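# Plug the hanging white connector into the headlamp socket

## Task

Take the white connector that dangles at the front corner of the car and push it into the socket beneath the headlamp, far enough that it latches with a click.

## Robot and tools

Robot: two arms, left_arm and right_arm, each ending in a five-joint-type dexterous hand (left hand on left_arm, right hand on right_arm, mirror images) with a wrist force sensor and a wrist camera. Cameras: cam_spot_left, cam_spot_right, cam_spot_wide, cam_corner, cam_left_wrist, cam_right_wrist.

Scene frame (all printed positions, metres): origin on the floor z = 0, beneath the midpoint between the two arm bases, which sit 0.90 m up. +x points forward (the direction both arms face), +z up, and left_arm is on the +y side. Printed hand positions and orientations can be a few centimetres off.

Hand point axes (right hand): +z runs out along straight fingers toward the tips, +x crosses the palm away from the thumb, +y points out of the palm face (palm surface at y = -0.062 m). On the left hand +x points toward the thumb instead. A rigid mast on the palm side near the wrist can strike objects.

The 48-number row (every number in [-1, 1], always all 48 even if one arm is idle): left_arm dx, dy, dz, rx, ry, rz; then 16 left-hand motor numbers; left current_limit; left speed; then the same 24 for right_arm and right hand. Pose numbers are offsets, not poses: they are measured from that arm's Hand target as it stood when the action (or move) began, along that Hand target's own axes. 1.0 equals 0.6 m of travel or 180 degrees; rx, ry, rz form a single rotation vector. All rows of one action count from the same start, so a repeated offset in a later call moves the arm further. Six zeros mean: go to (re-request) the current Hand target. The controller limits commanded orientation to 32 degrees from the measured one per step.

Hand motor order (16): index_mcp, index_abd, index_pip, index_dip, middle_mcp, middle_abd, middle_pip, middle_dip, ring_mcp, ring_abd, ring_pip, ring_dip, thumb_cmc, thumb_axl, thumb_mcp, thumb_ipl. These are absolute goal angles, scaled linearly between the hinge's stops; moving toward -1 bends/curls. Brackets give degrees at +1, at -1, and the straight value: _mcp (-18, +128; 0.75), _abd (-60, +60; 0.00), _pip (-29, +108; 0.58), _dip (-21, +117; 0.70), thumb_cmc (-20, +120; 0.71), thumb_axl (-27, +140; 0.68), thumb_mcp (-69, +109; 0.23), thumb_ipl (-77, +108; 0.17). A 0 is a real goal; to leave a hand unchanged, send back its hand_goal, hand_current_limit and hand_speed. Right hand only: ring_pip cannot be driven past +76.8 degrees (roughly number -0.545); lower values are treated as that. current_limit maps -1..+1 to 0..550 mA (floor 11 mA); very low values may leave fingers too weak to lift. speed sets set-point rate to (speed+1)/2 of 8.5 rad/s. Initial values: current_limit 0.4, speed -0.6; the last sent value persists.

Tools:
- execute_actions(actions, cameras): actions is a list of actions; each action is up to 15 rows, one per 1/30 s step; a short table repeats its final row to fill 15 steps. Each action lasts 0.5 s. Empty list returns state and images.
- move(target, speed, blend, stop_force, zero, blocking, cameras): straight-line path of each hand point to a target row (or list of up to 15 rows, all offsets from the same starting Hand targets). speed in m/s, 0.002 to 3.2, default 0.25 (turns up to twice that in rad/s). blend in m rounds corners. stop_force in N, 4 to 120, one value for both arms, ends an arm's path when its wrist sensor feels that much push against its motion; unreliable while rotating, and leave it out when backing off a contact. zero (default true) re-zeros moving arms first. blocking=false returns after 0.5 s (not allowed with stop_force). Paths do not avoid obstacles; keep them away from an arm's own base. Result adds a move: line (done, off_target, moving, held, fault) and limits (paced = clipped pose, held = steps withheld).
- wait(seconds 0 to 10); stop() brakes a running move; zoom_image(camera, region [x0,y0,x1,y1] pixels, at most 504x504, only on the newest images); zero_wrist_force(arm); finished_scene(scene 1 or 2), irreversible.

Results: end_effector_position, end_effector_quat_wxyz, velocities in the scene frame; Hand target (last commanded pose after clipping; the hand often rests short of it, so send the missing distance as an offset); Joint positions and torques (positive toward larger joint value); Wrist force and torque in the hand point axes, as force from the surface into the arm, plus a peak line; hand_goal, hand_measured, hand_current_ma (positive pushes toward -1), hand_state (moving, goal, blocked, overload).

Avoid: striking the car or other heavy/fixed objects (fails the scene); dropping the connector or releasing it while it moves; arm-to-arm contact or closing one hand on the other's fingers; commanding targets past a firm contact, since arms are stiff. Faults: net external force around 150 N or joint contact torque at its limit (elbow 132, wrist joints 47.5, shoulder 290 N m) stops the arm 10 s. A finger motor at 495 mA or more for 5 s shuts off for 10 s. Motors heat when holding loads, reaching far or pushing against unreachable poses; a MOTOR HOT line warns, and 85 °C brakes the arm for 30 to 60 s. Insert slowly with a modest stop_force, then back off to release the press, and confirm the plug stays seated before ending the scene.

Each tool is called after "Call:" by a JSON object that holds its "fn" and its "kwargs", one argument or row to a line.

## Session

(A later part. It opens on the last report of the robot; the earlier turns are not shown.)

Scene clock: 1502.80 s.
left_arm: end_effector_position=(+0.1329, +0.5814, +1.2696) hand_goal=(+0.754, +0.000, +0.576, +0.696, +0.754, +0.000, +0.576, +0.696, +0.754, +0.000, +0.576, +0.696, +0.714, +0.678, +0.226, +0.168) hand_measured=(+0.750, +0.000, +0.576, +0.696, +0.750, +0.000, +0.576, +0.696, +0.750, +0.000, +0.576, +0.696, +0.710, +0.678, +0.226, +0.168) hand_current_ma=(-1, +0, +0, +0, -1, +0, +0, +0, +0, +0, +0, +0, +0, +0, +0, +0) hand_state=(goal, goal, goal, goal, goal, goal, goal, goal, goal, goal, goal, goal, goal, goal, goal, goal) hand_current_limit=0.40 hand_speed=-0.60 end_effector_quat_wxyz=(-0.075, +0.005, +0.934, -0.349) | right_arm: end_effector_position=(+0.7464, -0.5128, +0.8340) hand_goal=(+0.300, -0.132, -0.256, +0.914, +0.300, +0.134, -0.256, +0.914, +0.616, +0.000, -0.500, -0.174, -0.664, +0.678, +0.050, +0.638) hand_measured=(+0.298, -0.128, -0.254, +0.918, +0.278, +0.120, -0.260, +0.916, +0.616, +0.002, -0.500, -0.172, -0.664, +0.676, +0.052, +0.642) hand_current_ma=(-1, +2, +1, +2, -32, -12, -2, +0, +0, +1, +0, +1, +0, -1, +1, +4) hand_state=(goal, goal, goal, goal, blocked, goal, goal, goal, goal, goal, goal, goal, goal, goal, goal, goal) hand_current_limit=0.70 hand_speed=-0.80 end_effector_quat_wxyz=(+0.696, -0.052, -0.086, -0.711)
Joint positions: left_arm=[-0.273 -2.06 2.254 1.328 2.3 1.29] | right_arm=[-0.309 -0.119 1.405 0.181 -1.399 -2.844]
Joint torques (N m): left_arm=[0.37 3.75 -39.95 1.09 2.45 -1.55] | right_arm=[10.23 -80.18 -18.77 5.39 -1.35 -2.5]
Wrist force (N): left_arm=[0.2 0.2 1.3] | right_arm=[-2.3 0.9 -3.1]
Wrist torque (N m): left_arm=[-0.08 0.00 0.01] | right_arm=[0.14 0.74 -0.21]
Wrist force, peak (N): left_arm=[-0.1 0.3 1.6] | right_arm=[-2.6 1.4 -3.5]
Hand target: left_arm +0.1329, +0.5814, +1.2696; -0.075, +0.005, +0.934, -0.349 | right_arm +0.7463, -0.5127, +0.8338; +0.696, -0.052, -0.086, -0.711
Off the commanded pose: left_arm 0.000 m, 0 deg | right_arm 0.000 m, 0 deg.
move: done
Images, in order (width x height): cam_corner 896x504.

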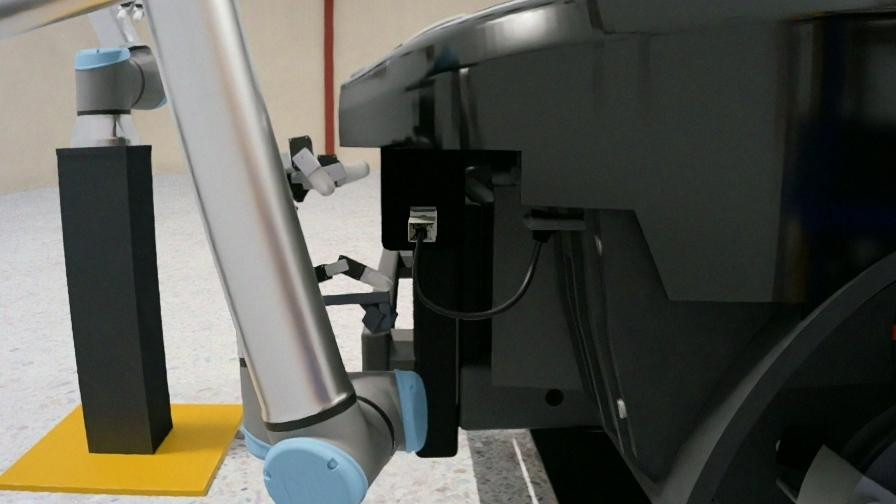

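Call:
{"fn": "move", "kwargs": {
  "target": [0,0,0,0,0,0,0.754,0,0.576,0.696,0.754,0,0.576,0.696,0.754,0,0.576,0.696,0.714,0.678,0.226,0.168,0.4,-0.6,0.4095,-0.0108,-0.1382,0,0,0,0.3,-0.133,-0.2555,0.913,0.3,0.133,-0.2555,0.913,0.616,0,-0.5,-0.174,-0.665,0.678,0.05,0.638,0.7,-0.8],
  "speed": 0.15,
  "cameras": ["cam_corner","cam_spot_right"]
}}

Scene clock: 1517.97 s.
left_arm: end_effector_position=(+0.1329, +0.5814, +1.2696) hand_goal=(+0.754, +0.000, +0.576, +0.696, +0.754, +0.000, +0.576, +0.696, +0.754, +0.000, +0.576, +0.696, +0.714, +0.678, +0.226, +0.168) hand_measured=(+0.750, +0.000, +0.576, +0.696, +0.750, +0.000, +0.576, +0.696, +0.750, +0.000, +0.576, +0.696, +0.710, +0.678, +0.226, +0.168) hand_current_ma=(-1, +0, +0, +0, -1, +0, +0, +0, +0, +0, +0, +0, +0, +0, +0, +0) hand_state=(goal, goal, goal, goal, goal, goal, goal, goal, goal, goal, goal, goal, goal, goal, goal, goal) hand_current_limit=0.40 hand_speed=-0.60 end_effector_quat_wxyz=(-0.075, +0.005, +0.934, -0.349) | right_arm: end_effector_position=(+0.7375, -0.7696, +0.7996) hand_goal=(+0.300, -0.132, -0.256, +0.914, +0.300, +0.134, -0.256, +0.914, +0.616, +0.000, -0.500, -0.174, -0.664, +0.678, +0.050, +0.638) hand_measured=(+0.298, -0.128, -0.254, +0.918, +0.278, +0.120, -0.260, +0.916, +0.616, +0.002, -0.500, -0.172, -0.664, +0.676, +0.052, +0.642) hand_current_ma=(-1, +2, +1, +2, -32, -11, -2, +0, +0, +1, +0, +1, +0, -1, +1, +4) hand_state=(goal, goal, goal, goal, blocked, goal, goal, goal, goal, goal, goal, goal, goal, goal, goal, goal) hand_current_limit=0.70 hand_speed=-0.80 end_effector_quat_wxyz=(+0.696, -0.052, -0.085, -0.711)
Joint positions: left_arm=[-0.273 -2.06 2.254 1.328 2.3 1.29] | right_arm=[-0.653 -0.046 1.244 0.217 -1.444 -2.499]
Joint torques (N m): left_arm=[1.15 4.69 -39.84 1.13 2.61 -1.57] | right_arm=[-8.23 -120.09 -2.2 2.27 1.3 -1.65]
Wrist force (N): left_arm=[0.0 0.2 1.3] | right_arm=[-2.5 0.9 -3.1]
Wrist torque (N m): left_arm=[-0.08 0.03 -0.01] | right_arm=[0.18 0.71 0.05]
Wrist force, peak (N): left_arm=[0.2 0.4 1.6] | right_arm=[-4.3 1.0 -2.7]
Hand target: left_arm +0.1329, +0.5814, +1.2696; -0.075, +0.005, +0.934, -0.349 | right_arm +0.7375, -0.7697, +0.7998; +0.696, -0.052, -0.086, -0.711
Off the commanded pose: left_arm 0.000 m, 0 deg | right_arm 0.000 m, 0 deg.
move: done
Images, in order (width x height): cam_spot_right 896x504, cam_corner 896x504.

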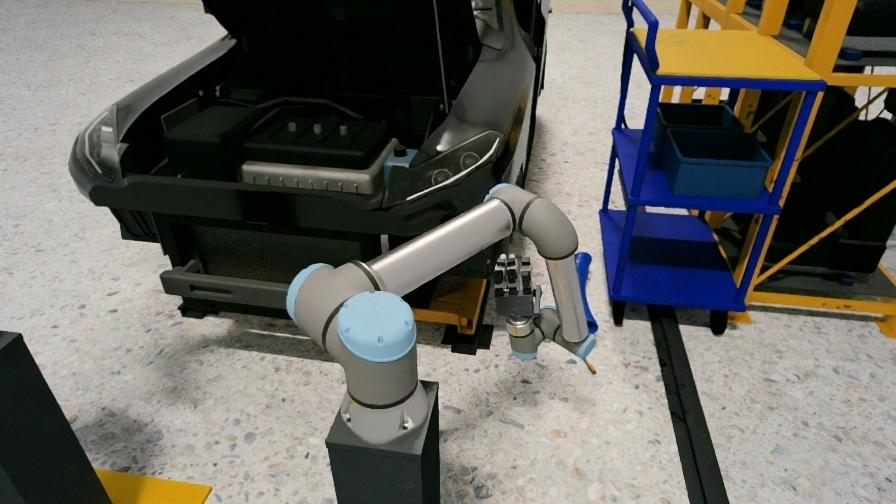

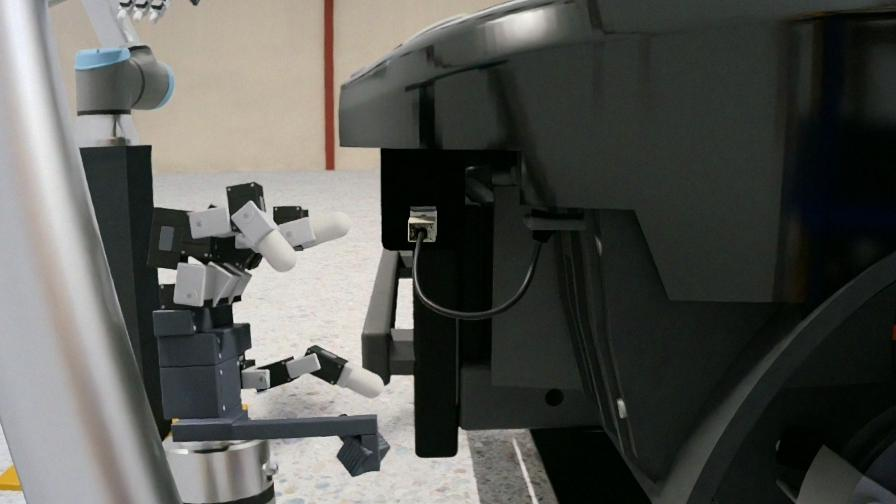

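Call:
{"fn": "move", "kwargs": {
  "target": [
    [0,0,0,0,0,0,0.754,0,0.576,0.696,0.754,0,0.576,0.696,0.754,0,0.576,0.696,0.714,0.678,0.226,0.168,0.4,-0.6,0.1470,0.0967,-0.1017,-0.0156,-0.4448,0.0094,0.3,-0.133,-0.2555,0.913,0.3,0.133,-0.2555,0.913,0.616,0,-0.5,-0.174,-0.665,0.678,0.05,0.638,0.7,-0.8],
    [0,0,0,0,0,0,0.754,0,0.576,0.696,0.754,0,0.576,0.696,0.754,0,0.576,0.696,0.714,0.678,0.226,0.168,0.4,-0.6,0.1470,0.0967,-0.1017,-0.3574,-0.3331,0.4181,0.75,-0.052,0.577,0.696,0.75,0.052,0.577,0.696,-0.52,0,-0.535,-0.3,0.714,0.678,0.226,0.168,0.9,-0.5]
  ],
  "speed": 0.25,
  "blend": 0.01,
  "cameras": ["cam_corner","cam_spot_right"]
}}

Scene clock: 1544.57 s.
left_arm: end_effector_position=(+0.1329, +0.5814, +1.2696) hand_goal=(+0.754, +0.000, +0.576, +0.696, +0.754, +0.000, +0.576, +0.696, +0.754, +0.000, +0.576, +0.696, +0.714, +0.678, +0.226, +0.168) hand_measured=(+0.750, +0.000, +0.576, +0.696, +0.750, +0.000, +0.576, +0.696, +0.750, +0.000, +0.576, +0.696, +0.710, +0.678, +0.226, +0.168) hand_current_ma=(-1, +0, +0, +0, -1, +0, +0, +0, +0, +0, +0, +0, +0, +0, +0, +0) hand_state=(goal, goal, goal, goal, goal, goal, goal, goal, goal, goal, goal, goal, goal, goal, goal, goal) hand_current_limit=0.40 hand_speed=-0.60 end_effector_quat_wxyz=(-0.075, +0.005, +0.934, -0.349) | right_arm: end_effector_position=(+0.7960, -0.8689, +0.7598) hand_goal=(+0.750, -0.052, +0.578, +0.696, +0.750, +0.052, +0.578, +0.696, -0.520, +0.000, -0.534, -0.300, +0.714, +0.678, +0.226, +0.168) hand_measured=(+0.726, -0.056, +0.570, +0.698, +0.730, +0.054, +0.570, +0.698, -0.516, +0.002, -0.530, -0.296, +0.694, +0.676, +0.224, +0.170) hand_current_ma=(-36, -1, -6, +1, -28, +1, -8, +1, +3, +1, +2, +2, -26, -1, -2, +1) hand_state=(blocked, goal, goal, goal, goal, goal, goal, goal, goal, goal, goal, goal, goal, goal, goal, goal) hand_current_limit=0.90 hand_speed=-0.50 end_effector_quat_wxyz=(+0.700, -0.714, +0.012, -0.012)
Joint positions: left_arm=[-0.273 -2.06 2.254 1.328 2.3 1.29] | right_arm=[-0.786 -0.467 1.209 -0.773 -0.752 0.023]
Joint torques (N m): left_arm=[1.35 5.13 -39.7 1.12 2.59 -1.73] | right_arm=[-13.78 -130.51 -19.59 -0.81 -1.89 3.68]
Wrist force (N): left_arm=[0.0 0.2 1.4] | right_arm=[-0.8 0.8 -0.5]
Wrist torque (N m): left_arm=[-0.10 0.03 0.00] | right_arm=[0.20 0.26 0.10]
Wrist force, peak (N): left_arm=[0.1 0.4 1.8] | right_arm=[-2.8 1.3 -4.0]
Hand target: left_arm +0.1329, +0.5814, +1.2696; -0.075, +0.005, +0.934, -0.349 | right_arm +0.7960, -0.8689, +0.7598; +0.700, -0.714, +0.012, -0.012
Off the commanded pose: left_arm 0.000 m, 0 deg | right_arm 0.000 m, 0 deg.
move: done
Images, in order (width x height): cam_spot_right 896x504, cam_corner 896x504.

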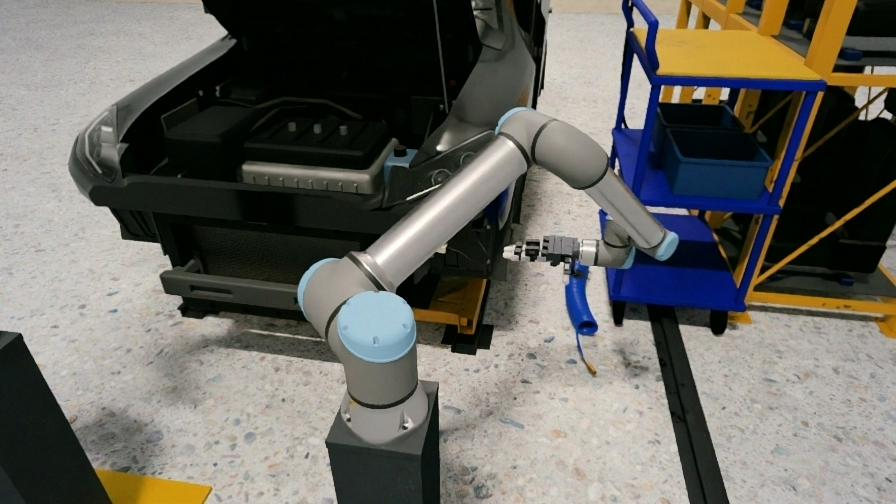

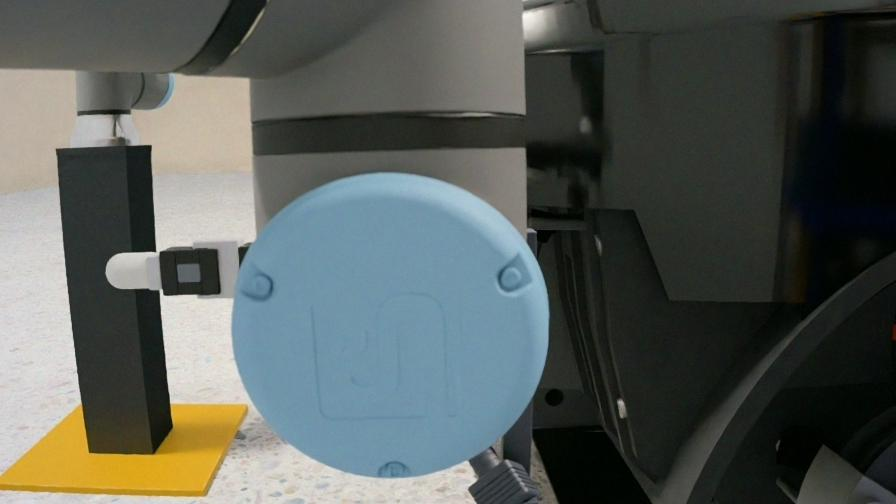

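Call:
{"fn": "move", "kwargs": {
  "target": [0,0,0,0,0,0,0.754,0,0.576,0.696,0.754,0,0.576,0.696,0.754,0,0.576,0.696,0.714,0.678,0.226,0.168,0.4,-0.6,0.0634,0.0502,0.2850,0,0,0,0.75,-0.052,0.577,0.696,0.75,0.052,0.577,0.696,-0.52,0,-0.535,-0.3,0.714,0.678,0.226,0.168,0.9,-0.5],
  "speed": 0.12,
  "cameras": ["cam_corner","cam_right_wrist"]
}}

Scene clock: 1554.90 s.
left_arm: end_effector_position=(+0.1329, +0.5814, +1.2696) hand_goal=(+0.754, +0.000, +0.576, +0.696, +0.754, +0.000, +0.576, +0.696, +0.754, +0.000, +0.576, +0.696, +0.714, +0.678, +0.226, +0.168) hand_measured=(+0.750, +0.000, +0.576, +0.696, +0.750, +0.000, +0.576, +0.696, +0.750, +0.000, +0.576, +0.696, +0.710, +0.678, +0.226, +0.168) hand_current_ma=(-1, +0, +0, +0, -1, +0, +0, +0, +0, +0, +0, +0, +0, +0, +0, +0) hand_state=(goal, goal, goal, goal, goal, goal, goal, goal, goal, goal, goal, goal, goal, goal, goal, goal) hand_current_limit=0.40 hand_speed=-0.60 end_effector_quat_wxyz=(-0.075, +0.005, +0.934, -0.349) | right_arm: end_effector_position=(+0.8398, -0.7000, +0.7262) hand_goal=(+0.750, -0.052, +0.578, +0.696, +0.750, +0.052, +0.578, +0.696, -0.520, +0.000, -0.534, -0.300, +0.714, +0.678, +0.226, +0.168) hand_measured=(+0.730, -0.046, +0.574, +0.698, +0.730, +0.054, +0.570, +0.698, -0.516, +0.002, -0.530, -0.296, +0.694, +0.676, +0.224, +0.170) hand_current_ma=(-26, +2, -2, +1, -28, +1, -8, +1, +2, +1, +2, +2, -26, -1, -1, +1) hand_state=(goal, goal, goal, goal, goal, goal, goal, goal, goal, goal, goal, goal, goal, goal, goal, goal) hand_current_limit=0.90 hand_speed=-0.50 end_effector_quat_wxyz=(+0.700, -0.714, +0.012, -0.012)
Joint positions: left_arm=[-0.273 -2.06 2.254 1.328 2.3 1.29] | right_arm=[-0.62 -0.483 1.332 -0.887 -0.586 0.032]
Joint torques (N m): left_arm=[0.85 4.12 -39.85 1.17 2.62 -1.47] | right_arm=[-14.65 -91.01 -37.97 3.02 -2.5 2.54]
Wrist force (N): left_arm=[-0.2 0.0 1.4] | right_arm=[-1.0 0.2 -0.8]
Wrist torque (N m): left_arm=[-0.11 0.06 -0.02] | right_arm=[0.10 0.33 -0.19]
Wrist force, peak (N): left_arm=[0.2 -0.2 1.7] | right_arm=[-1.8 0.9 -3.2]
Hand target: left_arm +0.1329, +0.5814, +1.2696; -0.075, +0.005, +0.934, -0.349 | right_arm +0.8398, -0.7000, +0.7261; +0.700, -0.714, +0.012, -0.012
Off the commanded pose: left_arm 0.000 m, 0 deg | right_arm 0.000 m, 0 deg.
move: done
camera_calibration:
cam_right_wrist: T_world_to_cam=[[-0.770008, 0.0101547, -0.637953, 1.14512], [-0.453939, -0.711352, 0.53658, -0.558401], [-0.44836, 0.702763, 0.552357, 0.594444], [0, 0, 0, 1]] pos_world=[0.894797, -0.826601, 0.701815]
Images, in order (width x height): cam_corner 896x504, cam_right_wrist 672x504.

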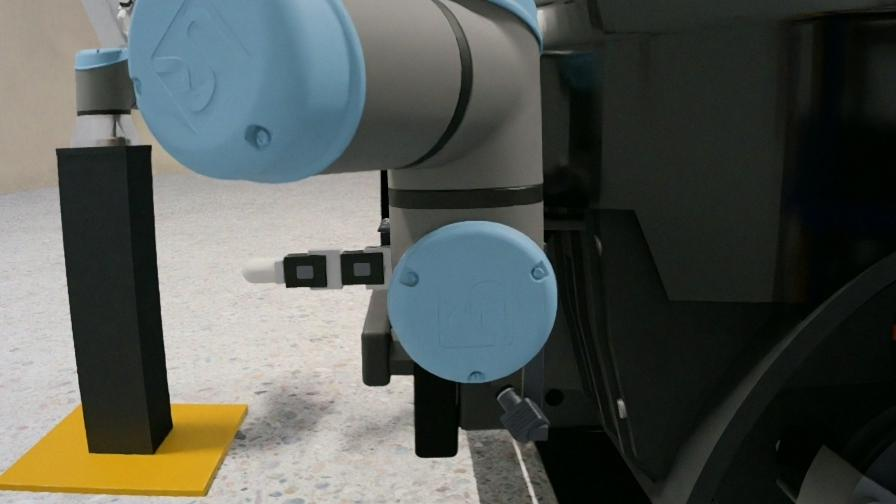

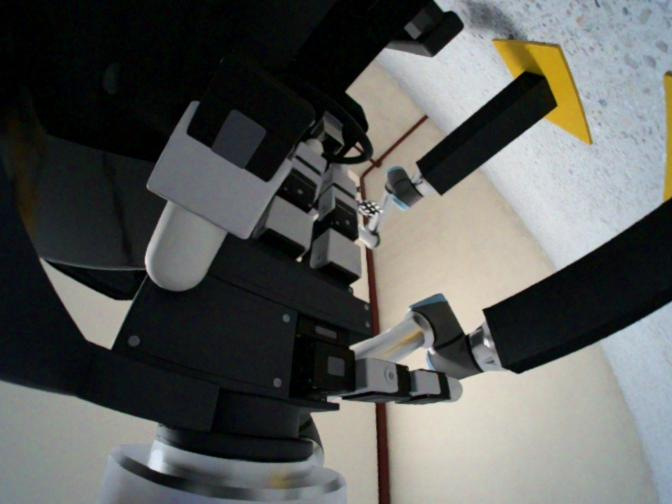

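Call:
{"fn": "zoom_image", "kwargs": {
  "camera": "cam_right_wrist",
  "region": [270, 80, 390, 200]
}}

Scaled by 4.200 from the camera's 672x504 image, which has a finer 960x720 frame.

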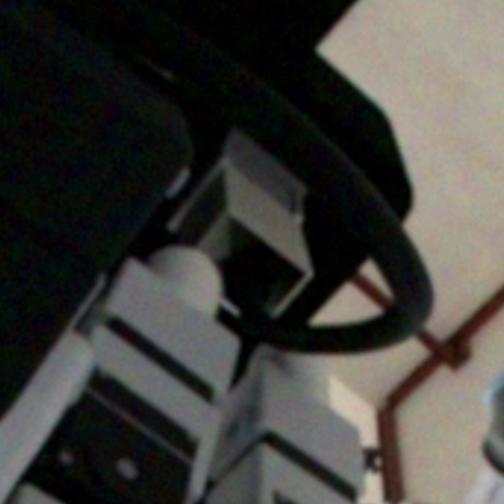

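Call:
{"fn": "zoom_image", "kwargs": {
  "camera": "cam_right_wrist",
  "region": [300, 100, 350, 175]
}}

Scaled by 6.720 from the camera's 672x504 image, which has a finer 960x720 frame.

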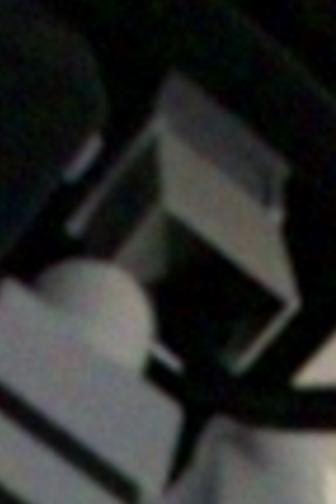

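Call:
{"fn": "move", "kwargs": {
  "target": [0,0,0,0,0,0,0.754,0,0.576,0.696,0.754,0,0.576,0.696,0.754,0,0.576,0.696,0.714,0.678,0.226,0.168,0.4,-0.6,-0.0017,0,0.0467,0,0,0,0.75,-0.065,0.577,0.696,0.75,0.065,0.577,0.696,-0.52,0,-0.535,-0.3,0.714,0.678,0.226,0.168,0.9,-0.5],
  "speed": 0.03,
  "cameras": ["cam_right_wrist"]
}}

Call:
{"fn": "zoom_image", "kwargs": {
  "camera": "cam_right_wrist",
  "region": [280, 80, 380, 180]
}}

Scene clock: 1611.70 s.
left_arm: end_effector_position=(+0.1329, +0.5814, +1.2696) hand_goal=(+0.754, +0.000, +0.576, +0.696, +0.754, +0.000, +0.576, +0.696, +0.754, +0.000, +0.576, +0.696, +0.714, +0.678, +0.226, +0.168) hand_measured=(+0.750, +0.000, +0.576, +0.696, +0.750, +0.000, +0.576, +0.696, +0.750, +0.000, +0.576, +0.696, +0.710, +0.678, +0.226, +0.168) hand_current_ma=(-1, +0, +0, +0, -1, +0, +0, +0, +0, +0, +0, +0, +0, +0, +0, +0) hand_state=(goal, goal, goal, goal, goal, goal, goal, goal, goal, goal, goal, goal, goal, goal, goal, goal) hand_current_limit=0.40 hand_speed=-0.60 end_effector_quat_wxyz=(-0.075, +0.005, +0.934, -0.349) | right_arm: end_effector_position=(+0.8397, -0.6718, +0.7256) hand_goal=(+0.750, -0.064, +0.578, +0.696, +0.750, +0.066, +0.578, +0.696, -0.520, +0.000, -0.534, -0.300, +0.714, +0.678, +0.226, +0.168) hand_measured=(+0.778, -0.070, +0.590, +0.698, +0.730, +0.064, +0.570, +0.698, -0.518, +0.002, -0.530, -0.296, +0.694, +0.676, +0.224, +0.170) hand_current_ma=(+45, -3, +13, +1, -28, -1, -8, +1, +1, +1, +2, +2, -26, -1, -1, +1) hand_state=(blocked, goal, goal, goal, goal, goal, goal, goal, goal, goal, goal, goal, goal, goal, goal, goal) hand_current_limit=0.90 hand_speed=-0.50 end_effector_quat_wxyz=(+0.700, -0.714, +0.012, -0.012)
Joint positions: left_arm=[-0.273 -2.06 2.254 1.328 2.3 1.29] | right_arm=[-0.594 -0.495 1.363 -0.908 -0.56 0.034]
Joint torques (N m): left_arm=[0.72 3.83 -39.71 1.12 2.49 -1.7] | right_arm=[-9.45 -104.66 -35.29 1.94 -1.3 3.61]
Wrist force (N): left_arm=[0.3 0.4 1.5] | right_arm=[-0.8 -2.1 -2.8]
Wrist torque (N m): left_arm=[-0.06 -0.01 0.02] | right_arm=[0.46 0.28 -0.17]
Wrist force, peak (N): left_arm=[-0.1 0.2 1.9] | right_arm=[-0.9 -1.8 -3.1]
Hand target: left_arm +0.1329, +0.5814, +1.2696; -0.075, +0.005, +0.934, -0.349 | right_arm +0.8398, -0.6720, +0.7256; +0.700, -0.714, +0.012, -0.012
Off the commanded pose: left_arm 0.000 m, 0 deg | right_arm 0.000 m, 0 deg.
move: done
camera_calibration:
cam_right_wrist: T_world_to_cam=[[-0.769944, 0.010147, -0.63803, 1.1443], [-0.453969, -0.711383, 0.536514, -0.537962], [-0.44844, 0.702732, 0.552331, 0.575032], [0, 0, 0, 1]] pos_world=[0.894698, -0.798401, 0.701114]
Images, in order (width x height): cam_right_wrist 672x504.

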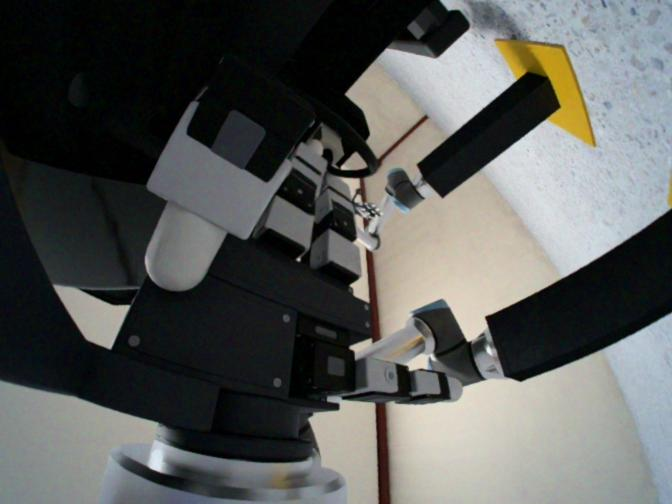

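Scaled by 5.040 from the camera's 672x504 image, which has a finer 960x720 frame.

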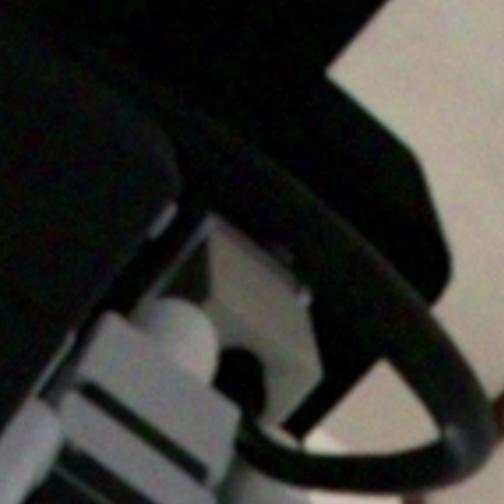

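Call:
{"fn": "execute_actions", "kwargs": {
  "actions": [],
  "cameras": ["cam_spot_right","cam_spot_wide","cam_corner"]
}}

Call:
{"fn": "zoom_image", "kwargs": {
  "camera": "cam_spot_right",
  "region": [400, 180, 600, 300]
}}

Scene clock: 1624.93 s.
left_arm: end_effector_position=(+0.1329, +0.5814, +1.2696) hand_goal=(+0.754, +0.000, +0.576, +0.696, +0.754, +0.000, +0.576, +0.696, +0.754, +0.000, +0.576, +0.696, +0.714, +0.678, +0.226, +0.168) hand_measured=(+0.750, +0.000, +0.576, +0.696, +0.750, +0.000, +0.576, +0.696, +0.750, +0.000, +0.576, +0.696, +0.710, +0.678, +0.226, +0.168) hand_current_ma=(-1, +0, +0, +0, -1, +0, +0, +0, +0, +0, +0, +0, +0, +0, +0, +0) hand_state=(goal, goal, goal, goal, goal, goal, goal, goal, goal, goal, goal, goal, goal, goal, goal, goal) hand_current_limit=0.40 hand_speed=-0.60 end_effector_quat_wxyz=(-0.075, +0.005, +0.934, -0.349) | right_arm: end_effector_position=(+0.8398, -0.6720, +0.7256) hand_goal=(+0.750, -0.064, +0.578, +0.696, +0.750, +0.066, +0.578, +0.696, -0.520, +0.000, -0.534, -0.300, +0.714, +0.678, +0.226, +0.168) hand_measured=(+0.778, -0.070, +0.592, +0.698, +0.730, +0.064, +0.570, +0.698, -0.518, +0.002, -0.530, -0.296, +0.694, +0.676, +0.224, +0.170) hand_current_ma=(+45, -3, +13, +1, -28, -1, -8, +1, +1, +1, +2, +2, -26, -1, -1, +1) hand_state=(blocked, goal, goal, goal, goal, goal, goal, goal, goal, goal, goal, goal, goal, goal, goal, goal) hand_current_limit=0.90 hand_speed=-0.50 end_effector_quat_wxyz=(+0.700, -0.714, +0.012, -0.012)
Joint positions: left_arm=[-0.273 -2.06 2.254 1.328 2.3 1.29] | right_arm=[-0.595 -0.495 1.363 -0.908 -0.561 0.034]
Joint velocities: within noise
Joint torques (N m): left_arm=[0.85 4.3 -40.22 1.12 2.58 -1.79] | right_arm=[-11.66 -87.12 -37.22 2.47 -2.02 0.11]
Wrist force (N): left_arm=[0.2 0.3 1.2] | right_arm=[-1.3 -1.8 -1.5]
Wrist torque (N m): left_arm=[-0.06 0.00 0.01] | right_arm=[0.33 0.31 -0.22]
Wrist force, peak (N): left_arm=[0.2 0.7 1.7] | right_arm=[-0.9 -2.4 -2.8]
Hand target: left_arm +0.1329, +0.5814, +1.2696; -0.075, +0.005, +0.934, -0.349 | right_arm +0.8398, -0.6720, +0.7256; +0.700, -0.714, +0.012, -0.012
Off the commanded pose: left_arm 0.000 m, 0 deg | right_arm 0.000 m, 0 deg.
Images, in order (width x height): cam_spot_right 896x504, cam_spot_wide 896x504, cam_corner 896x504.

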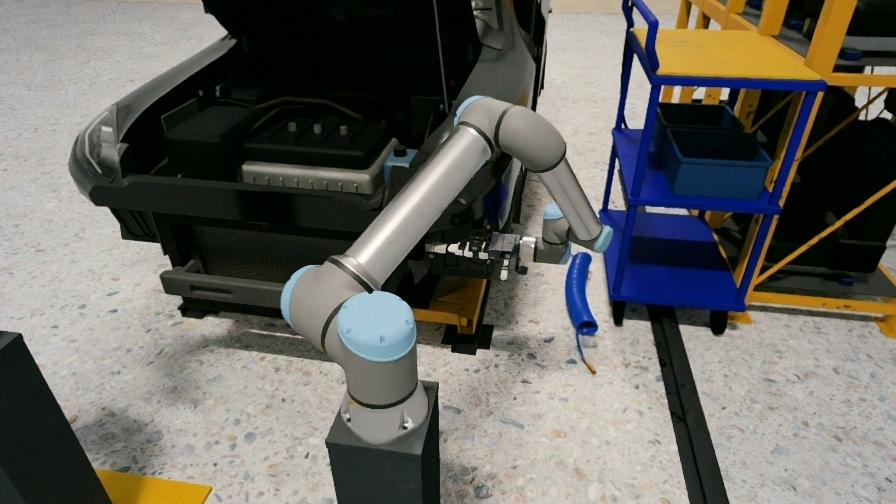

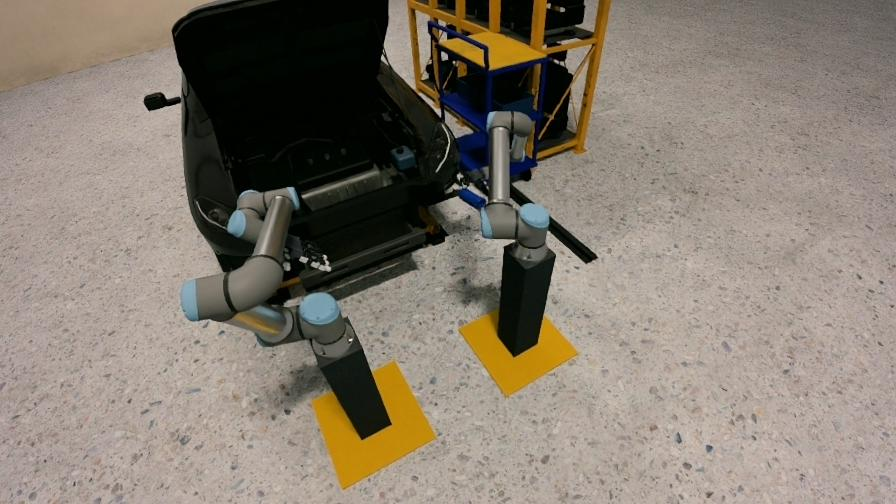

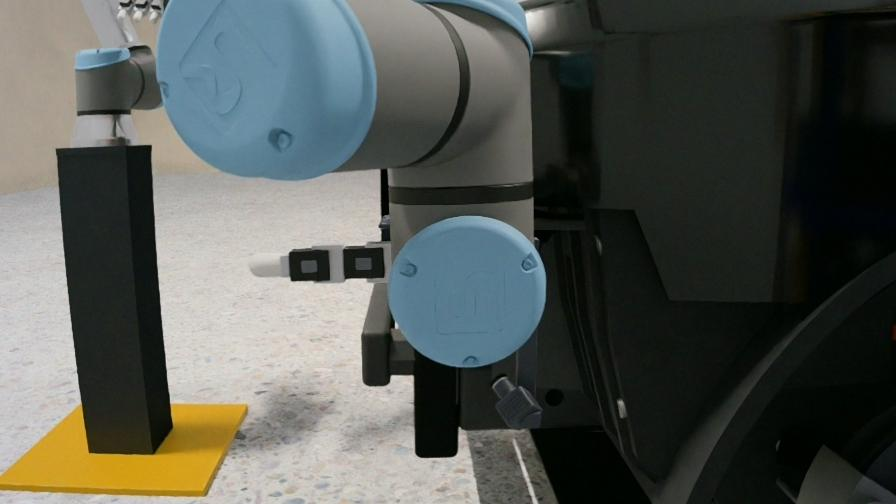

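Scaled by 2.520 from the camera's 896x504 image, which has a finer 1280x720 frame.

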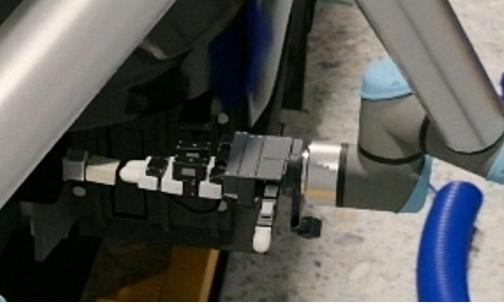

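Call:
{"fn": "zoom_image", "kwargs": {
  "camera": "cam_spot_right",
  "region": [415, 225, 495, 275]
}}

Scaled by 6.300 from the camera's 896x504 image, which has a finer 1280x720 frame.

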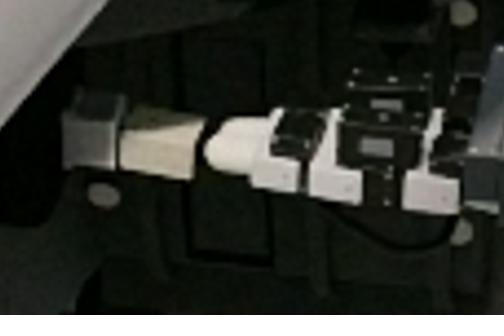

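Call:
{"fn": "move", "kwargs": {
  "target": [0,0,0,0,0,0,0.754,0,0.576,0.696,0.754,0,0.576,0.696,0.754,0,0.576,0.696,0.714,0.678,0.226,0.168,0.4,-0.6,0,0,0.035,0,0,0,0.75,-0.065,0.577,0.696,0.75,0.065,0.577,0.696,-0.52,0,-0.535,-0.3,0.714,0.678,0.226,0.168,0.9,-0.5],
  "speed": 0.01,
  "stop_force": 6,
  "cameras": ["cam_spot_right","cam_right_wrist"]
}}

Call:
{"fn": "zoom_image", "kwargs": {
  "camera": "cam_spot_right",
  "region": [415, 225, 495, 275]
}}

Call:
{"fn": "zoom_image", "kwargs": {
  "camera": "cam_right_wrist",
  "region": [280, 80, 380, 180]
}}

Scene clock: 1647.57 s.
left_arm: end_effector_position=(+0.1329, +0.5814, +1.2696) hand_goal=(+0.754, +0.000, +0.576, +0.696, +0.754, +0.000, +0.576, +0.696, +0.754, +0.000, +0.576, +0.696, +0.714, +0.678, +0.226, +0.168) hand_measured=(+0.750, +0.000, +0.576, +0.696, +0.750, +0.000, +0.576, +0.696, +0.750, +0.000, +0.576, +0.696, +0.710, +0.678, +0.226, +0.168) hand_current_ma=(-1, +0, +0, +0, -1, +0, +0, +0, +0, +0, +0, +0, +0, +0, +0, +0) hand_state=(goal, goal, goal, goal, goal, goal, goal, goal, goal, goal, goal, goal, goal, goal, goal, goal) hand_current_limit=0.40 hand_speed=-0.60 end_effector_quat_wxyz=(-0.075, +0.005, +0.934, -0.349) | right_arm: end_effector_position=(+0.8400, -0.6646, +0.7254) hand_goal=(+0.750, -0.064, +0.578, +0.696, +0.750, +0.066, +0.578, +0.696, -0.520, +0.000, -0.534, -0.300, +0.714, +0.678, +0.226, +0.168) hand_measured=(+0.788, -0.070, +0.596, +0.698, +0.730, +0.064, +0.570, +0.698, -0.518, +0.002, -0.530, -0.296, +0.694, +0.676, +0.224, +0.170) hand_current_ma=(+73, -3, +22, +1, -28, +0, -8, +1, +1, +1, +2, +2, -26, -1, -1, +1) hand_state=(blocked, goal, goal, goal, goal, goal, goal, goal, goal, goal, goal, goal, goal, goal, goal, goal) hand_current_limit=0.90 hand_speed=-0.50 end_effector_quat_wxyz=(+0.700, -0.714, +0.012, -0.012)
Joint positions: left_arm=[-0.273 -2.06 2.254 1.328 2.3 1.29] | right_arm=[-0.588 -0.498 1.37 -0.913 -0.554 0.034]
Joint torques (N m): left_arm=[0.6 5.13 -39.55 1.4 2.6 -1.56] | right_arm=[-6.86 -85.45 -35.29 3.24 -2.13 0.46]
Wrist force (N): left_arm=[-0.1 0.6 1.2] | right_arm=[-1.2 -2.1 -6.7]
Wrist torque (N m): left_arm=[-0.03 0.03 -0.02] | right_arm=[0.77 0.29 -0.22]
Wrist force, peak (N): left_arm=[0.1 0.2 1.9] | right_arm=[-1.4 -3.1 -13.9]
Hand target: left_arm +0.1329, +0.5814, +1.2696; -0.075, +0.005, +0.934, -0.349 | right_arm +0.8400, -0.6646, +0.7254; +0.700, -0.714, +0.012, -0.012 (not the last commanded pose)
Off the commanded pose: left_arm 0.000 m, 0 deg | right_arm 0.014 m, 0 deg.
move: contact (right_arm)
camera_calibration:
cam_right_wrist: T_world_to_cam=[[-0.769944, 0.010147, -0.63803, 1.1444], [-0.453969, -0.711383, 0.536514, -0.53265], [-0.44844, 0.702732, 0.552331, 0.570162], [0, 0, 0, 1]] pos_world=[0.894998, -0.791201, 0.701014]
Images, in order (width x height): cam_spot_right 896x504, cam_right_wrist 672x504.

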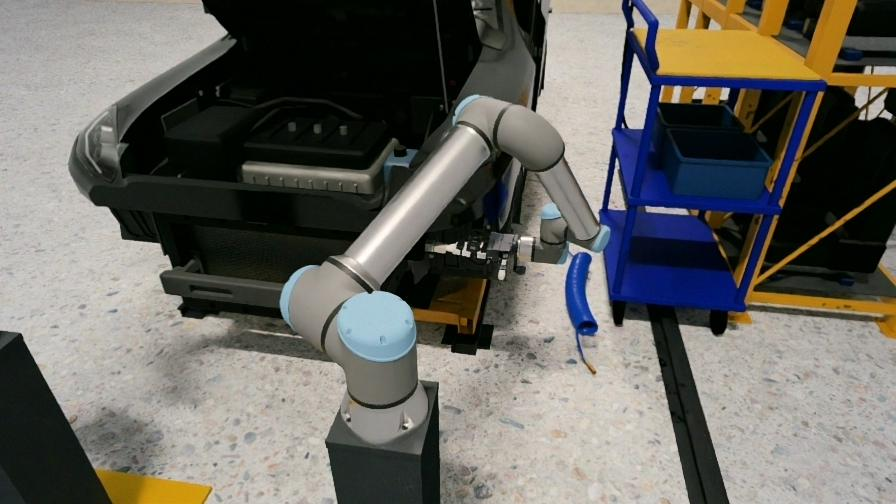

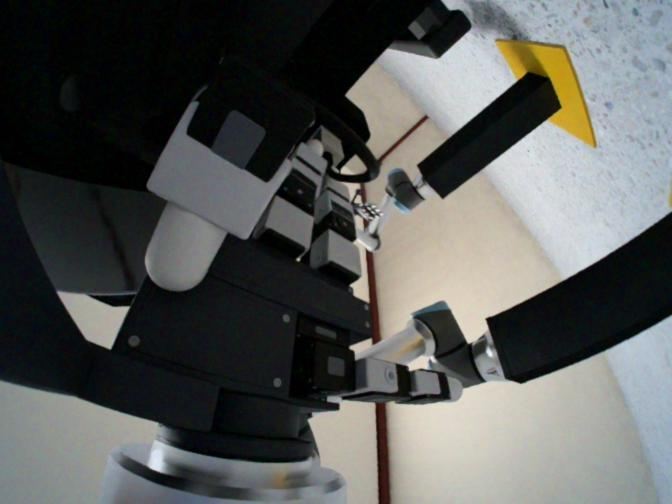

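Scaled by 6.300 from the camera's 896x504 image, which has a finer 1280x720 frame.

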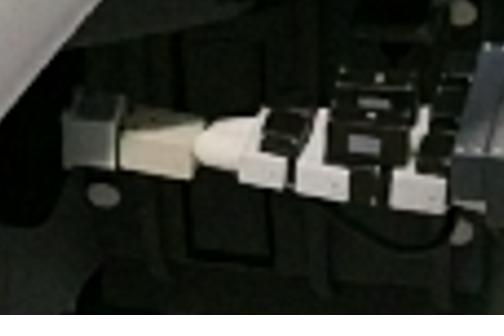

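Scaled by 5.040 from the camera's 672x504 image, which has a finer 960x720 frame.

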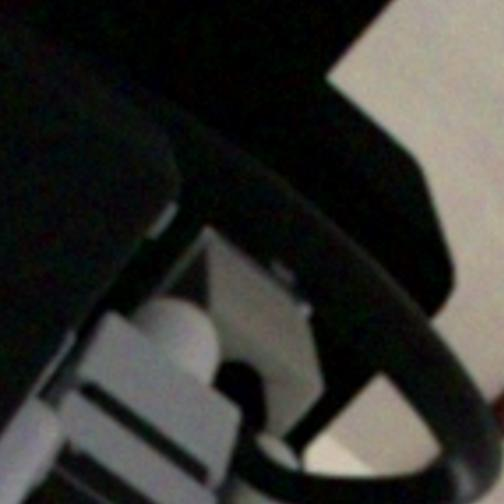

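Call:
{"fn": "move", "kwargs": {
  "target": [0,0,0,0,0,0,0.754,0,0.576,0.696,0.754,0,0.576,0.696,0.754,0,0.576,0.696,0.714,0.678,0.226,0.168,0.4,-0.6,0,0,0.017,0,0,0,0.75,-0.065,0.577,0.696,0.75,0.065,0.577,0.696,-0.52,0,-0.535,-0.3,0.714,0.678,0.226,0.168,0.9,-0.5],
  "speed": 0.006,
  "stop_force": 14,
  "zero": false,
  "cameras": ["cam_spot_right"]
}}

Call:
{"fn": "zoom_image", "kwargs": {
  "camera": "cam_spot_right",
  "region": [415, 225, 495, 275]
}}

Scene clock: 1655.73 s.
left_arm: end_effector_position=(+0.1329, +0.5814, +1.2696) hand_goal=(+0.754, +0.000, +0.576, +0.696, +0.754, +0.000, +0.576, +0.696, +0.754, +0.000, +0.576, +0.696, +0.714, +0.678, +0.226, +0.168) hand_measured=(+0.750, +0.000, +0.576, +0.696, +0.750, +0.000, +0.576, +0.696, +0.750, +0.000, +0.576, +0.696, +0.710, +0.678, +0.226, +0.168) hand_current_ma=(-1, +0, +0, +0, -1, +0, +0, +0, +0, +0, +0, +0, +0, +0, +0, +0) hand_state=(goal, goal, goal, goal, goal, goal, goal, goal, goal, goal, goal, goal, goal, goal, goal, goal) hand_current_limit=0.40 hand_speed=-0.60 end_effector_quat_wxyz=(-0.075, +0.005, +0.934, -0.349) | right_arm: end_effector_position=(+0.8401, -0.6641, +0.7253) hand_goal=(+0.750, -0.064, +0.578, +0.696, +0.750, +0.066, +0.578, +0.696, -0.520, +0.000, -0.534, -0.300, +0.714, +0.678, +0.226, +0.168) hand_measured=(+0.790, -0.070, +0.596, +0.698, +0.730, +0.066, +0.570, +0.698, -0.518, +0.002, -0.530, -0.296, +0.694, +0.676, +0.224, +0.170) hand_current_ma=(+75, -3, +22, +1, -28, +0, -6, +1, +1, +1, +2, +2, -26, -1, -1, +1) hand_state=(blocked, goal, goal, goal, goal, goal, goal, goal, goal, goal, goal, goal, goal, goal, goal, goal) hand_current_limit=0.90 hand_speed=-0.50 end_effector_quat_wxyz=(+0.700, -0.714, +0.012, -0.012)
Joint positions: left_arm=[-0.273 -2.06 2.254 1.328 2.3 1.29] | right_arm=[-0.587 -0.498 1.371 -0.913 -0.553 0.034]
Joint torques (N m): left_arm=[0.35 4.35 -39.76 1.05 2.69 -1.64] | right_arm=[1.52 -91.07 -32.39 3.52 -1.27 -1.41]
Wrist force (N): left_arm=[0.2 0.2 1.4] | right_arm=[-1.3 -2.4 -16.3]
Wrist torque (N m): left_arm=[-0.09 0.00 0.01] | right_arm=[1.49 0.15 -0.23]
Wrist force, peak (N): left_arm=[0.2 0.3 1.8] | right_arm=[-1.4 -3.0 -21.1]
Hand target: left_arm +0.1329, +0.5814, +1.2696; -0.075, +0.005, +0.934, -0.349 | right_arm +0.8401, -0.6642, +0.7253; +0.700, -0.714, +0.012, -0.012 (not the last commanded pose)
Off the commanded pose: left_arm 0.000 m, 0 deg | right_arm 0.010 m, 0 deg.
move: contact (right_arm)
Images, in order (width x height): cam_spot_right 896x504.

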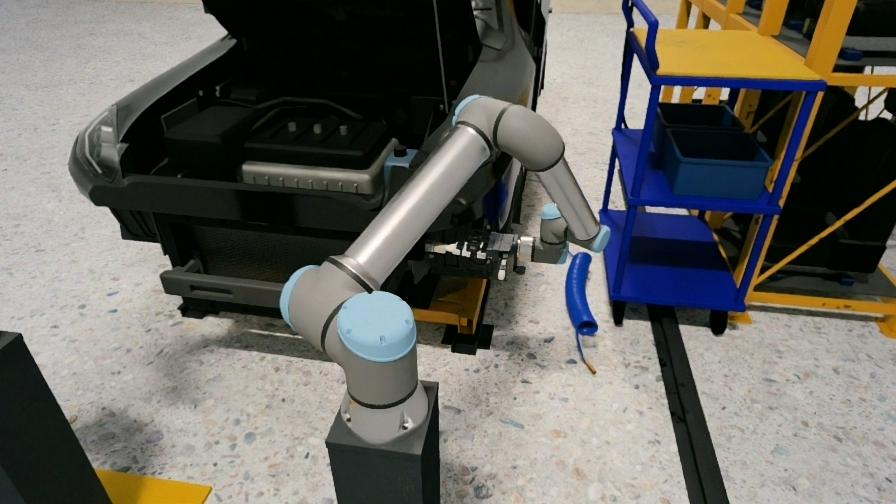

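Scaled by 6.300 from the camera's 896x504 image, which has a finer 1280x720 frame.

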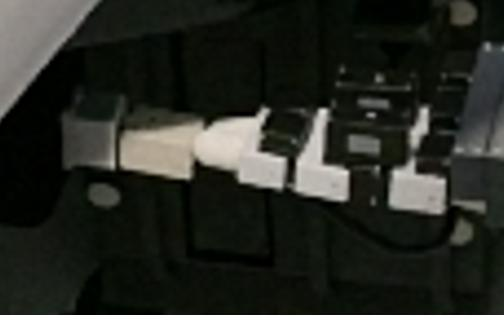

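Call:
{"fn": "move", "kwargs": {
  "target": [0,0,0,0,0,0,0.754,0,0.576,0.696,0.754,0,0.576,0.696,0.754,0,0.576,0.696,0.714,0.678,0.226,0.168,0.4,-0.6,0,0,0.017,0,0,0,0.75,-0.065,0.577,0.696,0.75,0.065,0.577,0.696,-0.52,0,-0.535,-0.3,0.714,0.678,0.226,0.168,0.9,-0.5],
  "speed": 0.006,
  "stop_force": 20,
  "zero": false,
  "cameras": ["cam_spot_right"]
}}

Call:
{"fn": "zoom_image", "kwargs": {
  "camera": "cam_spot_right",
  "region": [415, 225, 495, 275]
}}

Scene clock: 1664.47 s.
left_arm: end_effector_position=(+0.1329, +0.5814, +1.2696) hand_goal=(+0.754, +0.000, +0.576, +0.696, +0.754, +0.000, +0.576, +0.696, +0.754, +0.000, +0.576, +0.696, +0.714, +0.678, +0.226, +0.168) hand_measured=(+0.750, +0.000, +0.576, +0.696, +0.750, +0.000, +0.576, +0.696, +0.750, +0.000, +0.576, +0.696, +0.710, +0.678, +0.226, +0.168) hand_current_ma=(-1, +0, +0, +0, -1, +0, +0, +0, +0, +0, +0, +0, +0, +0, +0, +0) hand_state=(goal, goal, goal, goal, goal, goal, goal, goal, goal, goal, goal, goal, goal, goal, goal, goal) hand_current_limit=0.40 hand_speed=-0.60 end_effector_quat_wxyz=(-0.075, +0.005, +0.934, -0.349) | right_arm: end_effector_position=(+0.8401, -0.6639, +0.7253) hand_goal=(+0.750, -0.064, +0.578, +0.696, +0.750, +0.066, +0.578, +0.696, -0.520, +0.000, -0.534, -0.300, +0.714, +0.678, +0.226, +0.168) hand_measured=(+0.790, -0.068, +0.596, +0.698, +0.730, +0.066, +0.570, +0.698, -0.518, +0.002, -0.530, -0.296, +0.694, +0.676, +0.224, +0.170) hand_current_ma=(+76, -2, +22, +1, -28, +0, -6, +1, +1, +1, +2, +2, -26, -1, -1, +1) hand_state=(blocked, goal, goal, goal, goal, goal, goal, goal, goal, goal, goal, goal, goal, goal, goal, goal) hand_current_limit=0.90 hand_speed=-0.50 end_effector_quat_wxyz=(+0.700, -0.714, +0.012, -0.012)
Joint positions: left_arm=[-0.273 -2.06 2.254 1.328 2.3 1.29] | right_arm=[-0.587 -0.498 1.371 -0.913 -0.553 0.034]
Joint torques (N m): left_arm=[0.67 3.69 -39.9 1.06 2.51 -1.56] | right_arm=[4.51 -91.51 -30.99 3.96 -1.04 1.19]
Wrist force (N): left_arm=[0.3 0.3 1.3] | right_arm=[-1.5 -2.5 -21.7]
Wrist torque (N m): left_arm=[-0.07 -0.01 0.02] | right_arm=[1.94 0.14 -0.25]
Wrist force, peak (N): left_arm=[0.1 0.1 1.8] | right_arm=[-1.8 -3.0 -27.1]
Hand target: left_arm +0.1329, +0.5814, +1.2696; -0.075, +0.005, +0.934, -0.349 | right_arm +0.8401, -0.6639, +0.7253; +0.700, -0.714, +0.012, -0.012 (not the last commanded pose)
Off the commanded pose: left_arm 0.000 m, 0 deg | right_arm 0.010 m, 0 deg.
move: contact (right_arm)
Images, in order (width x height): cam_spot_right 896x504.

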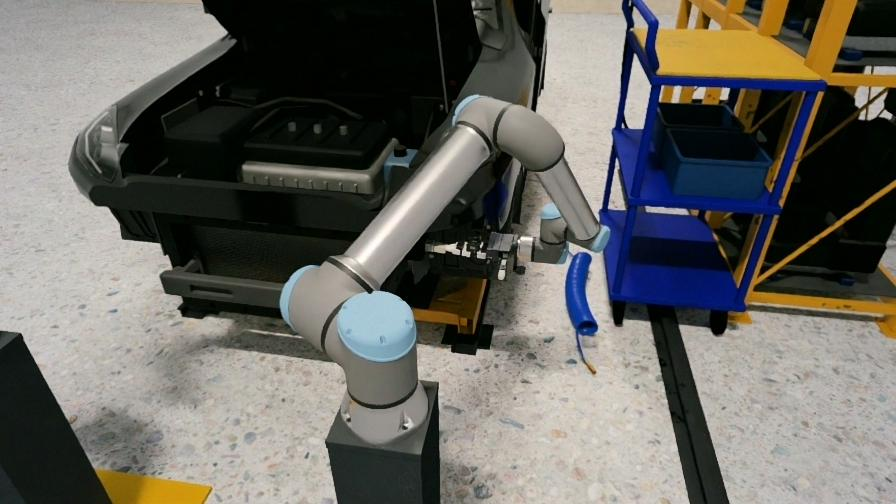

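Scaled by 6.300 from the camera's 896x504 image, which has a finer 1280x720 frame.

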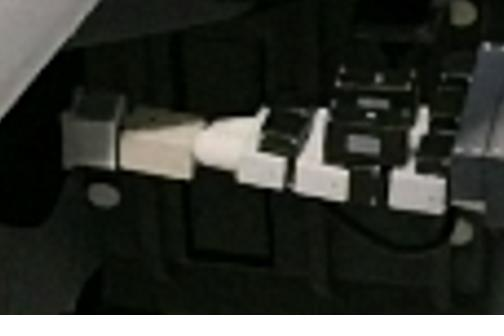

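Call:
{"fn": "move", "kwargs": {
  "target": [0,0,0,0,0,0,0.754,0,0.576,0.696,0.754,0,0.576,0.696,0.754,0,0.576,0.696,0.714,0.678,0.226,0.168,0.4,-0.6,0,-0.0042,0.0005,0,0,0,0.75,-0.065,0.577,0.696,0.75,0.065,0.577,0.696,-0.52,0,-0.535,-0.3,0.714,0.678,0.226,0.168,0.9,-0.5],
  "speed": 0.006,
  "cameras": ["cam_spot_right"]
}}

Call:
{"fn": "zoom_image", "kwargs": {
  "camera": "cam_spot_right",
  "region": [415, 225, 495, 275]
}}

Scene clock: 1671.87 s.
left_arm: end_effector_position=(+0.1329, +0.5814, +1.2696) hand_goal=(+0.754, +0.000, +0.576, +0.696, +0.754, +0.000, +0.576, +0.696, +0.754, +0.000, +0.576, +0.696, +0.714, +0.678, +0.226, +0.168) hand_measured=(+0.750, +0.000, +0.576, +0.696, +0.750, +0.000, +0.576, +0.696, +0.750, +0.000, +0.576, +0.696, +0.710, +0.678, +0.226, +0.168) hand_current_ma=(-1, +0, +0, +0, -1, +0, +0, +0, +0, +0, +0, +0, +0, +0, +0, +0) hand_state=(goal, goal, goal, goal, goal, goal, goal, goal, goal, goal, goal, goal, goal, goal, goal, goal) hand_current_limit=0.40 hand_speed=-0.60 end_effector_quat_wxyz=(-0.075, +0.005, +0.934, -0.349) | right_arm: end_effector_position=(+0.8401, -0.6636, +0.7278) hand_goal=(+0.750, -0.064, +0.578, +0.696, +0.750, +0.066, +0.578, +0.696, -0.520, +0.000, -0.534, -0.300, +0.714, +0.678, +0.226, +0.168) hand_measured=(+0.778, -0.068, +0.596, +0.700, +0.726, +0.066, +0.564, +0.692, -0.518, +0.002, -0.530, -0.296, +0.694, +0.676, +0.224, +0.170) hand_current_ma=(+44, -2, +22, +2, -38, +0, -15, -3, +1, +1, +2, +2, -26, -1, -1, +1) hand_state=(blocked, goal, goal, goal, blocked, goal, goal, goal, goal, goal, goal, goal, goal, goal, goal, goal) hand_current_limit=0.90 hand_speed=-0.50 end_effector_quat_wxyz=(+0.700, -0.714, +0.012, -0.012)
Joint positions: left_arm=[-0.273 -2.06 2.254 1.328 2.3 1.29] | right_arm=[-0.587 -0.501 1.372 -0.911 -0.553 0.034]
Joint torques (N m): left_arm=[1.25 4.93 -40.16 1.22 2.42 -1.59] | right_arm=[30.99 -111.89 -9.85 3.83 3.26 3.51]
Wrist force (N): left_arm=[0.0 0.0 1.5] | right_arm=[-1.2 0.1 -20.9]
Wrist torque (N m): left_arm=[-0.12 0.03 0.00] | right_arm=[1.68 0.20 -0.20]
Wrist force, peak (N): left_arm=[0.0 0.4 1.8] | right_arm=[-1.5 -2.8 -21.7]
Hand target: left_arm +0.1329, +0.5814, +1.2696; -0.075, +0.005, +0.934, -0.349 | right_arm +0.8401, -0.6635, +0.7278; +0.700, -0.714, +0.012, -0.012
Off the commanded pose: left_arm 0.000 m, 0 deg | right_arm 0.000 m, 0 deg.
move: done
Images, in order (width x height): cam_spot_right 896x504.

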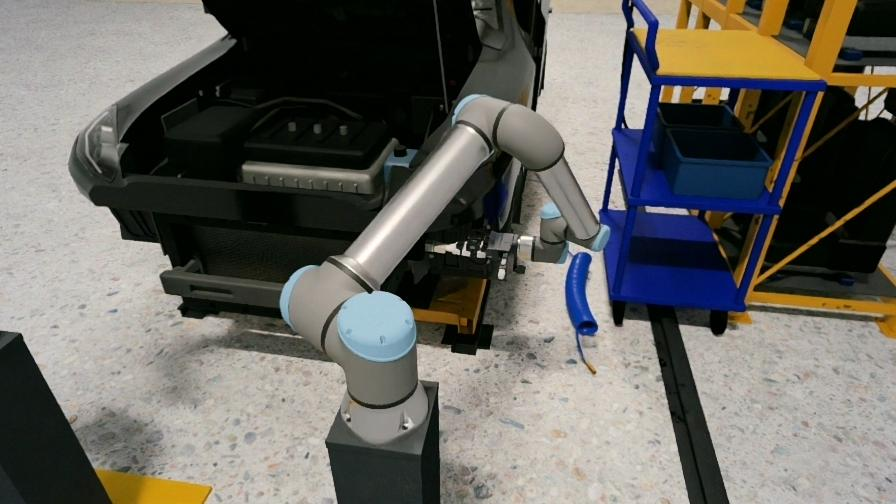

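Scaled by 6.300 from the camera's 896x504 image, which has a finer 1280x720 frame.

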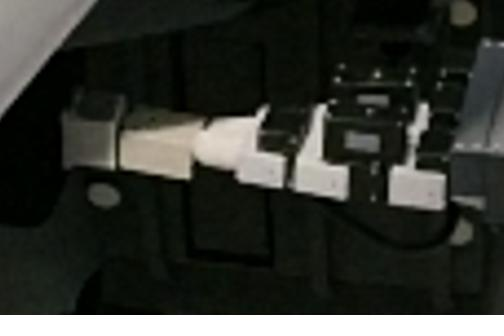

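Call:
{"fn": "move", "kwargs": {
  "target": [0,0,0,0,0,0,0.754,0,0.576,0.696,0.754,0,0.576,0.696,0.754,0,0.576,0.696,0.714,0.678,0.226,0.168,0.4,-0.6,0,0,0.012,0,0,0,0.75,-0.065,0.577,0.696,0.75,0.065,0.577,0.696,-0.52,0,-0.535,-0.3,0.714,0.678,0.226,0.168,0.9,-0.5],
  "speed": 0.004,
  "stop_force": 26,
  "zero": false
}}

Scene clock: 1684.10 s.
left_arm: end_effector_position=(+0.1329, +0.5814, +1.2696) hand_goal=(+0.754, +0.000, +0.576, +0.696, +0.754, +0.000, +0.576, +0.696, +0.754, +0.000, +0.576, +0.696, +0.714, +0.678, +0.226, +0.168) hand_measured=(+0.750, +0.000, +0.576, +0.696, +0.750, +0.000, +0.576, +0.696, +0.750, +0.000, +0.576, +0.696, +0.710, +0.678, +0.226, +0.168) hand_current_ma=(-1, +0, +0, +0, -1, +0, +0, +0, +0, +0, +0, +0, +0, +0, +0, +0) hand_state=(goal, goal, goal, goal, goal, goal, goal, goal, goal, goal, goal, goal, goal, goal, goal, goal) hand_current_limit=0.40 hand_speed=-0.60 end_effector_quat_wxyz=(-0.075, +0.005, +0.934, -0.349) | right_arm: end_effector_position=(+0.8402, -0.6626, +0.7277) hand_goal=(+0.750, -0.064, +0.578, +0.696, +0.750, +0.066, +0.578, +0.696, -0.520, +0.000, -0.534, -0.300, +0.714, +0.678, +0.226, +0.168) hand_measured=(+0.778, -0.068, +0.596, +0.700, +0.726, +0.066, +0.564, +0.692, -0.518, +0.002, -0.530, -0.296, +0.694, +0.676, +0.224, +0.170) hand_current_ma=(+44, -2, +22, +3, -38, +0, -15, -3, +1, +1, +2, +2, -26, -1, -1, +1) hand_state=(blocked, goal, goal, goal, blocked, goal, goal, goal, goal, goal, goal, goal, goal, goal, goal, goal) hand_current_limit=0.90 hand_speed=-0.50 end_effector_quat_wxyz=(+0.700, -0.714, +0.012, -0.012)
Joint positions: left_arm=[-0.273 -2.06 2.254 1.328 2.3 1.29] | right_arm=[-0.586 -0.501 1.373 -0.912 -0.552 0.034]
Joint torques (N m): left_arm=[0.56 3.45 -40.06 1.18 2.67 -1.56] | right_arm=[8.39 -85.54 -29.62 4.46 -0.5 2.58]
Wrist force (N): left_arm=[0.2 0.3 1.3] | right_arm=[-1.1 -1.1 -27.1]
Wrist torque (N m): left_arm=[-0.07 0.01 0.01] | right_arm=[2.22 0.14 -0.22]
Wrist force, peak (N): left_arm=[0.3 0.2 1.8] | right_arm=[-0.6 -1.4 -30.1]
Hand target: left_arm +0.1329, +0.5814, +1.2696; -0.075, +0.005, +0.934, -0.349 | right_arm +0.8402, -0.6626, +0.7277; +0.700, -0.714, +0.012, -0.012 (not the last commanded pose)
Off the commanded pose: left_arm 0.000 m, 0 deg | right_arm 0.006 m, 0 deg.
move: contact (right_arm)


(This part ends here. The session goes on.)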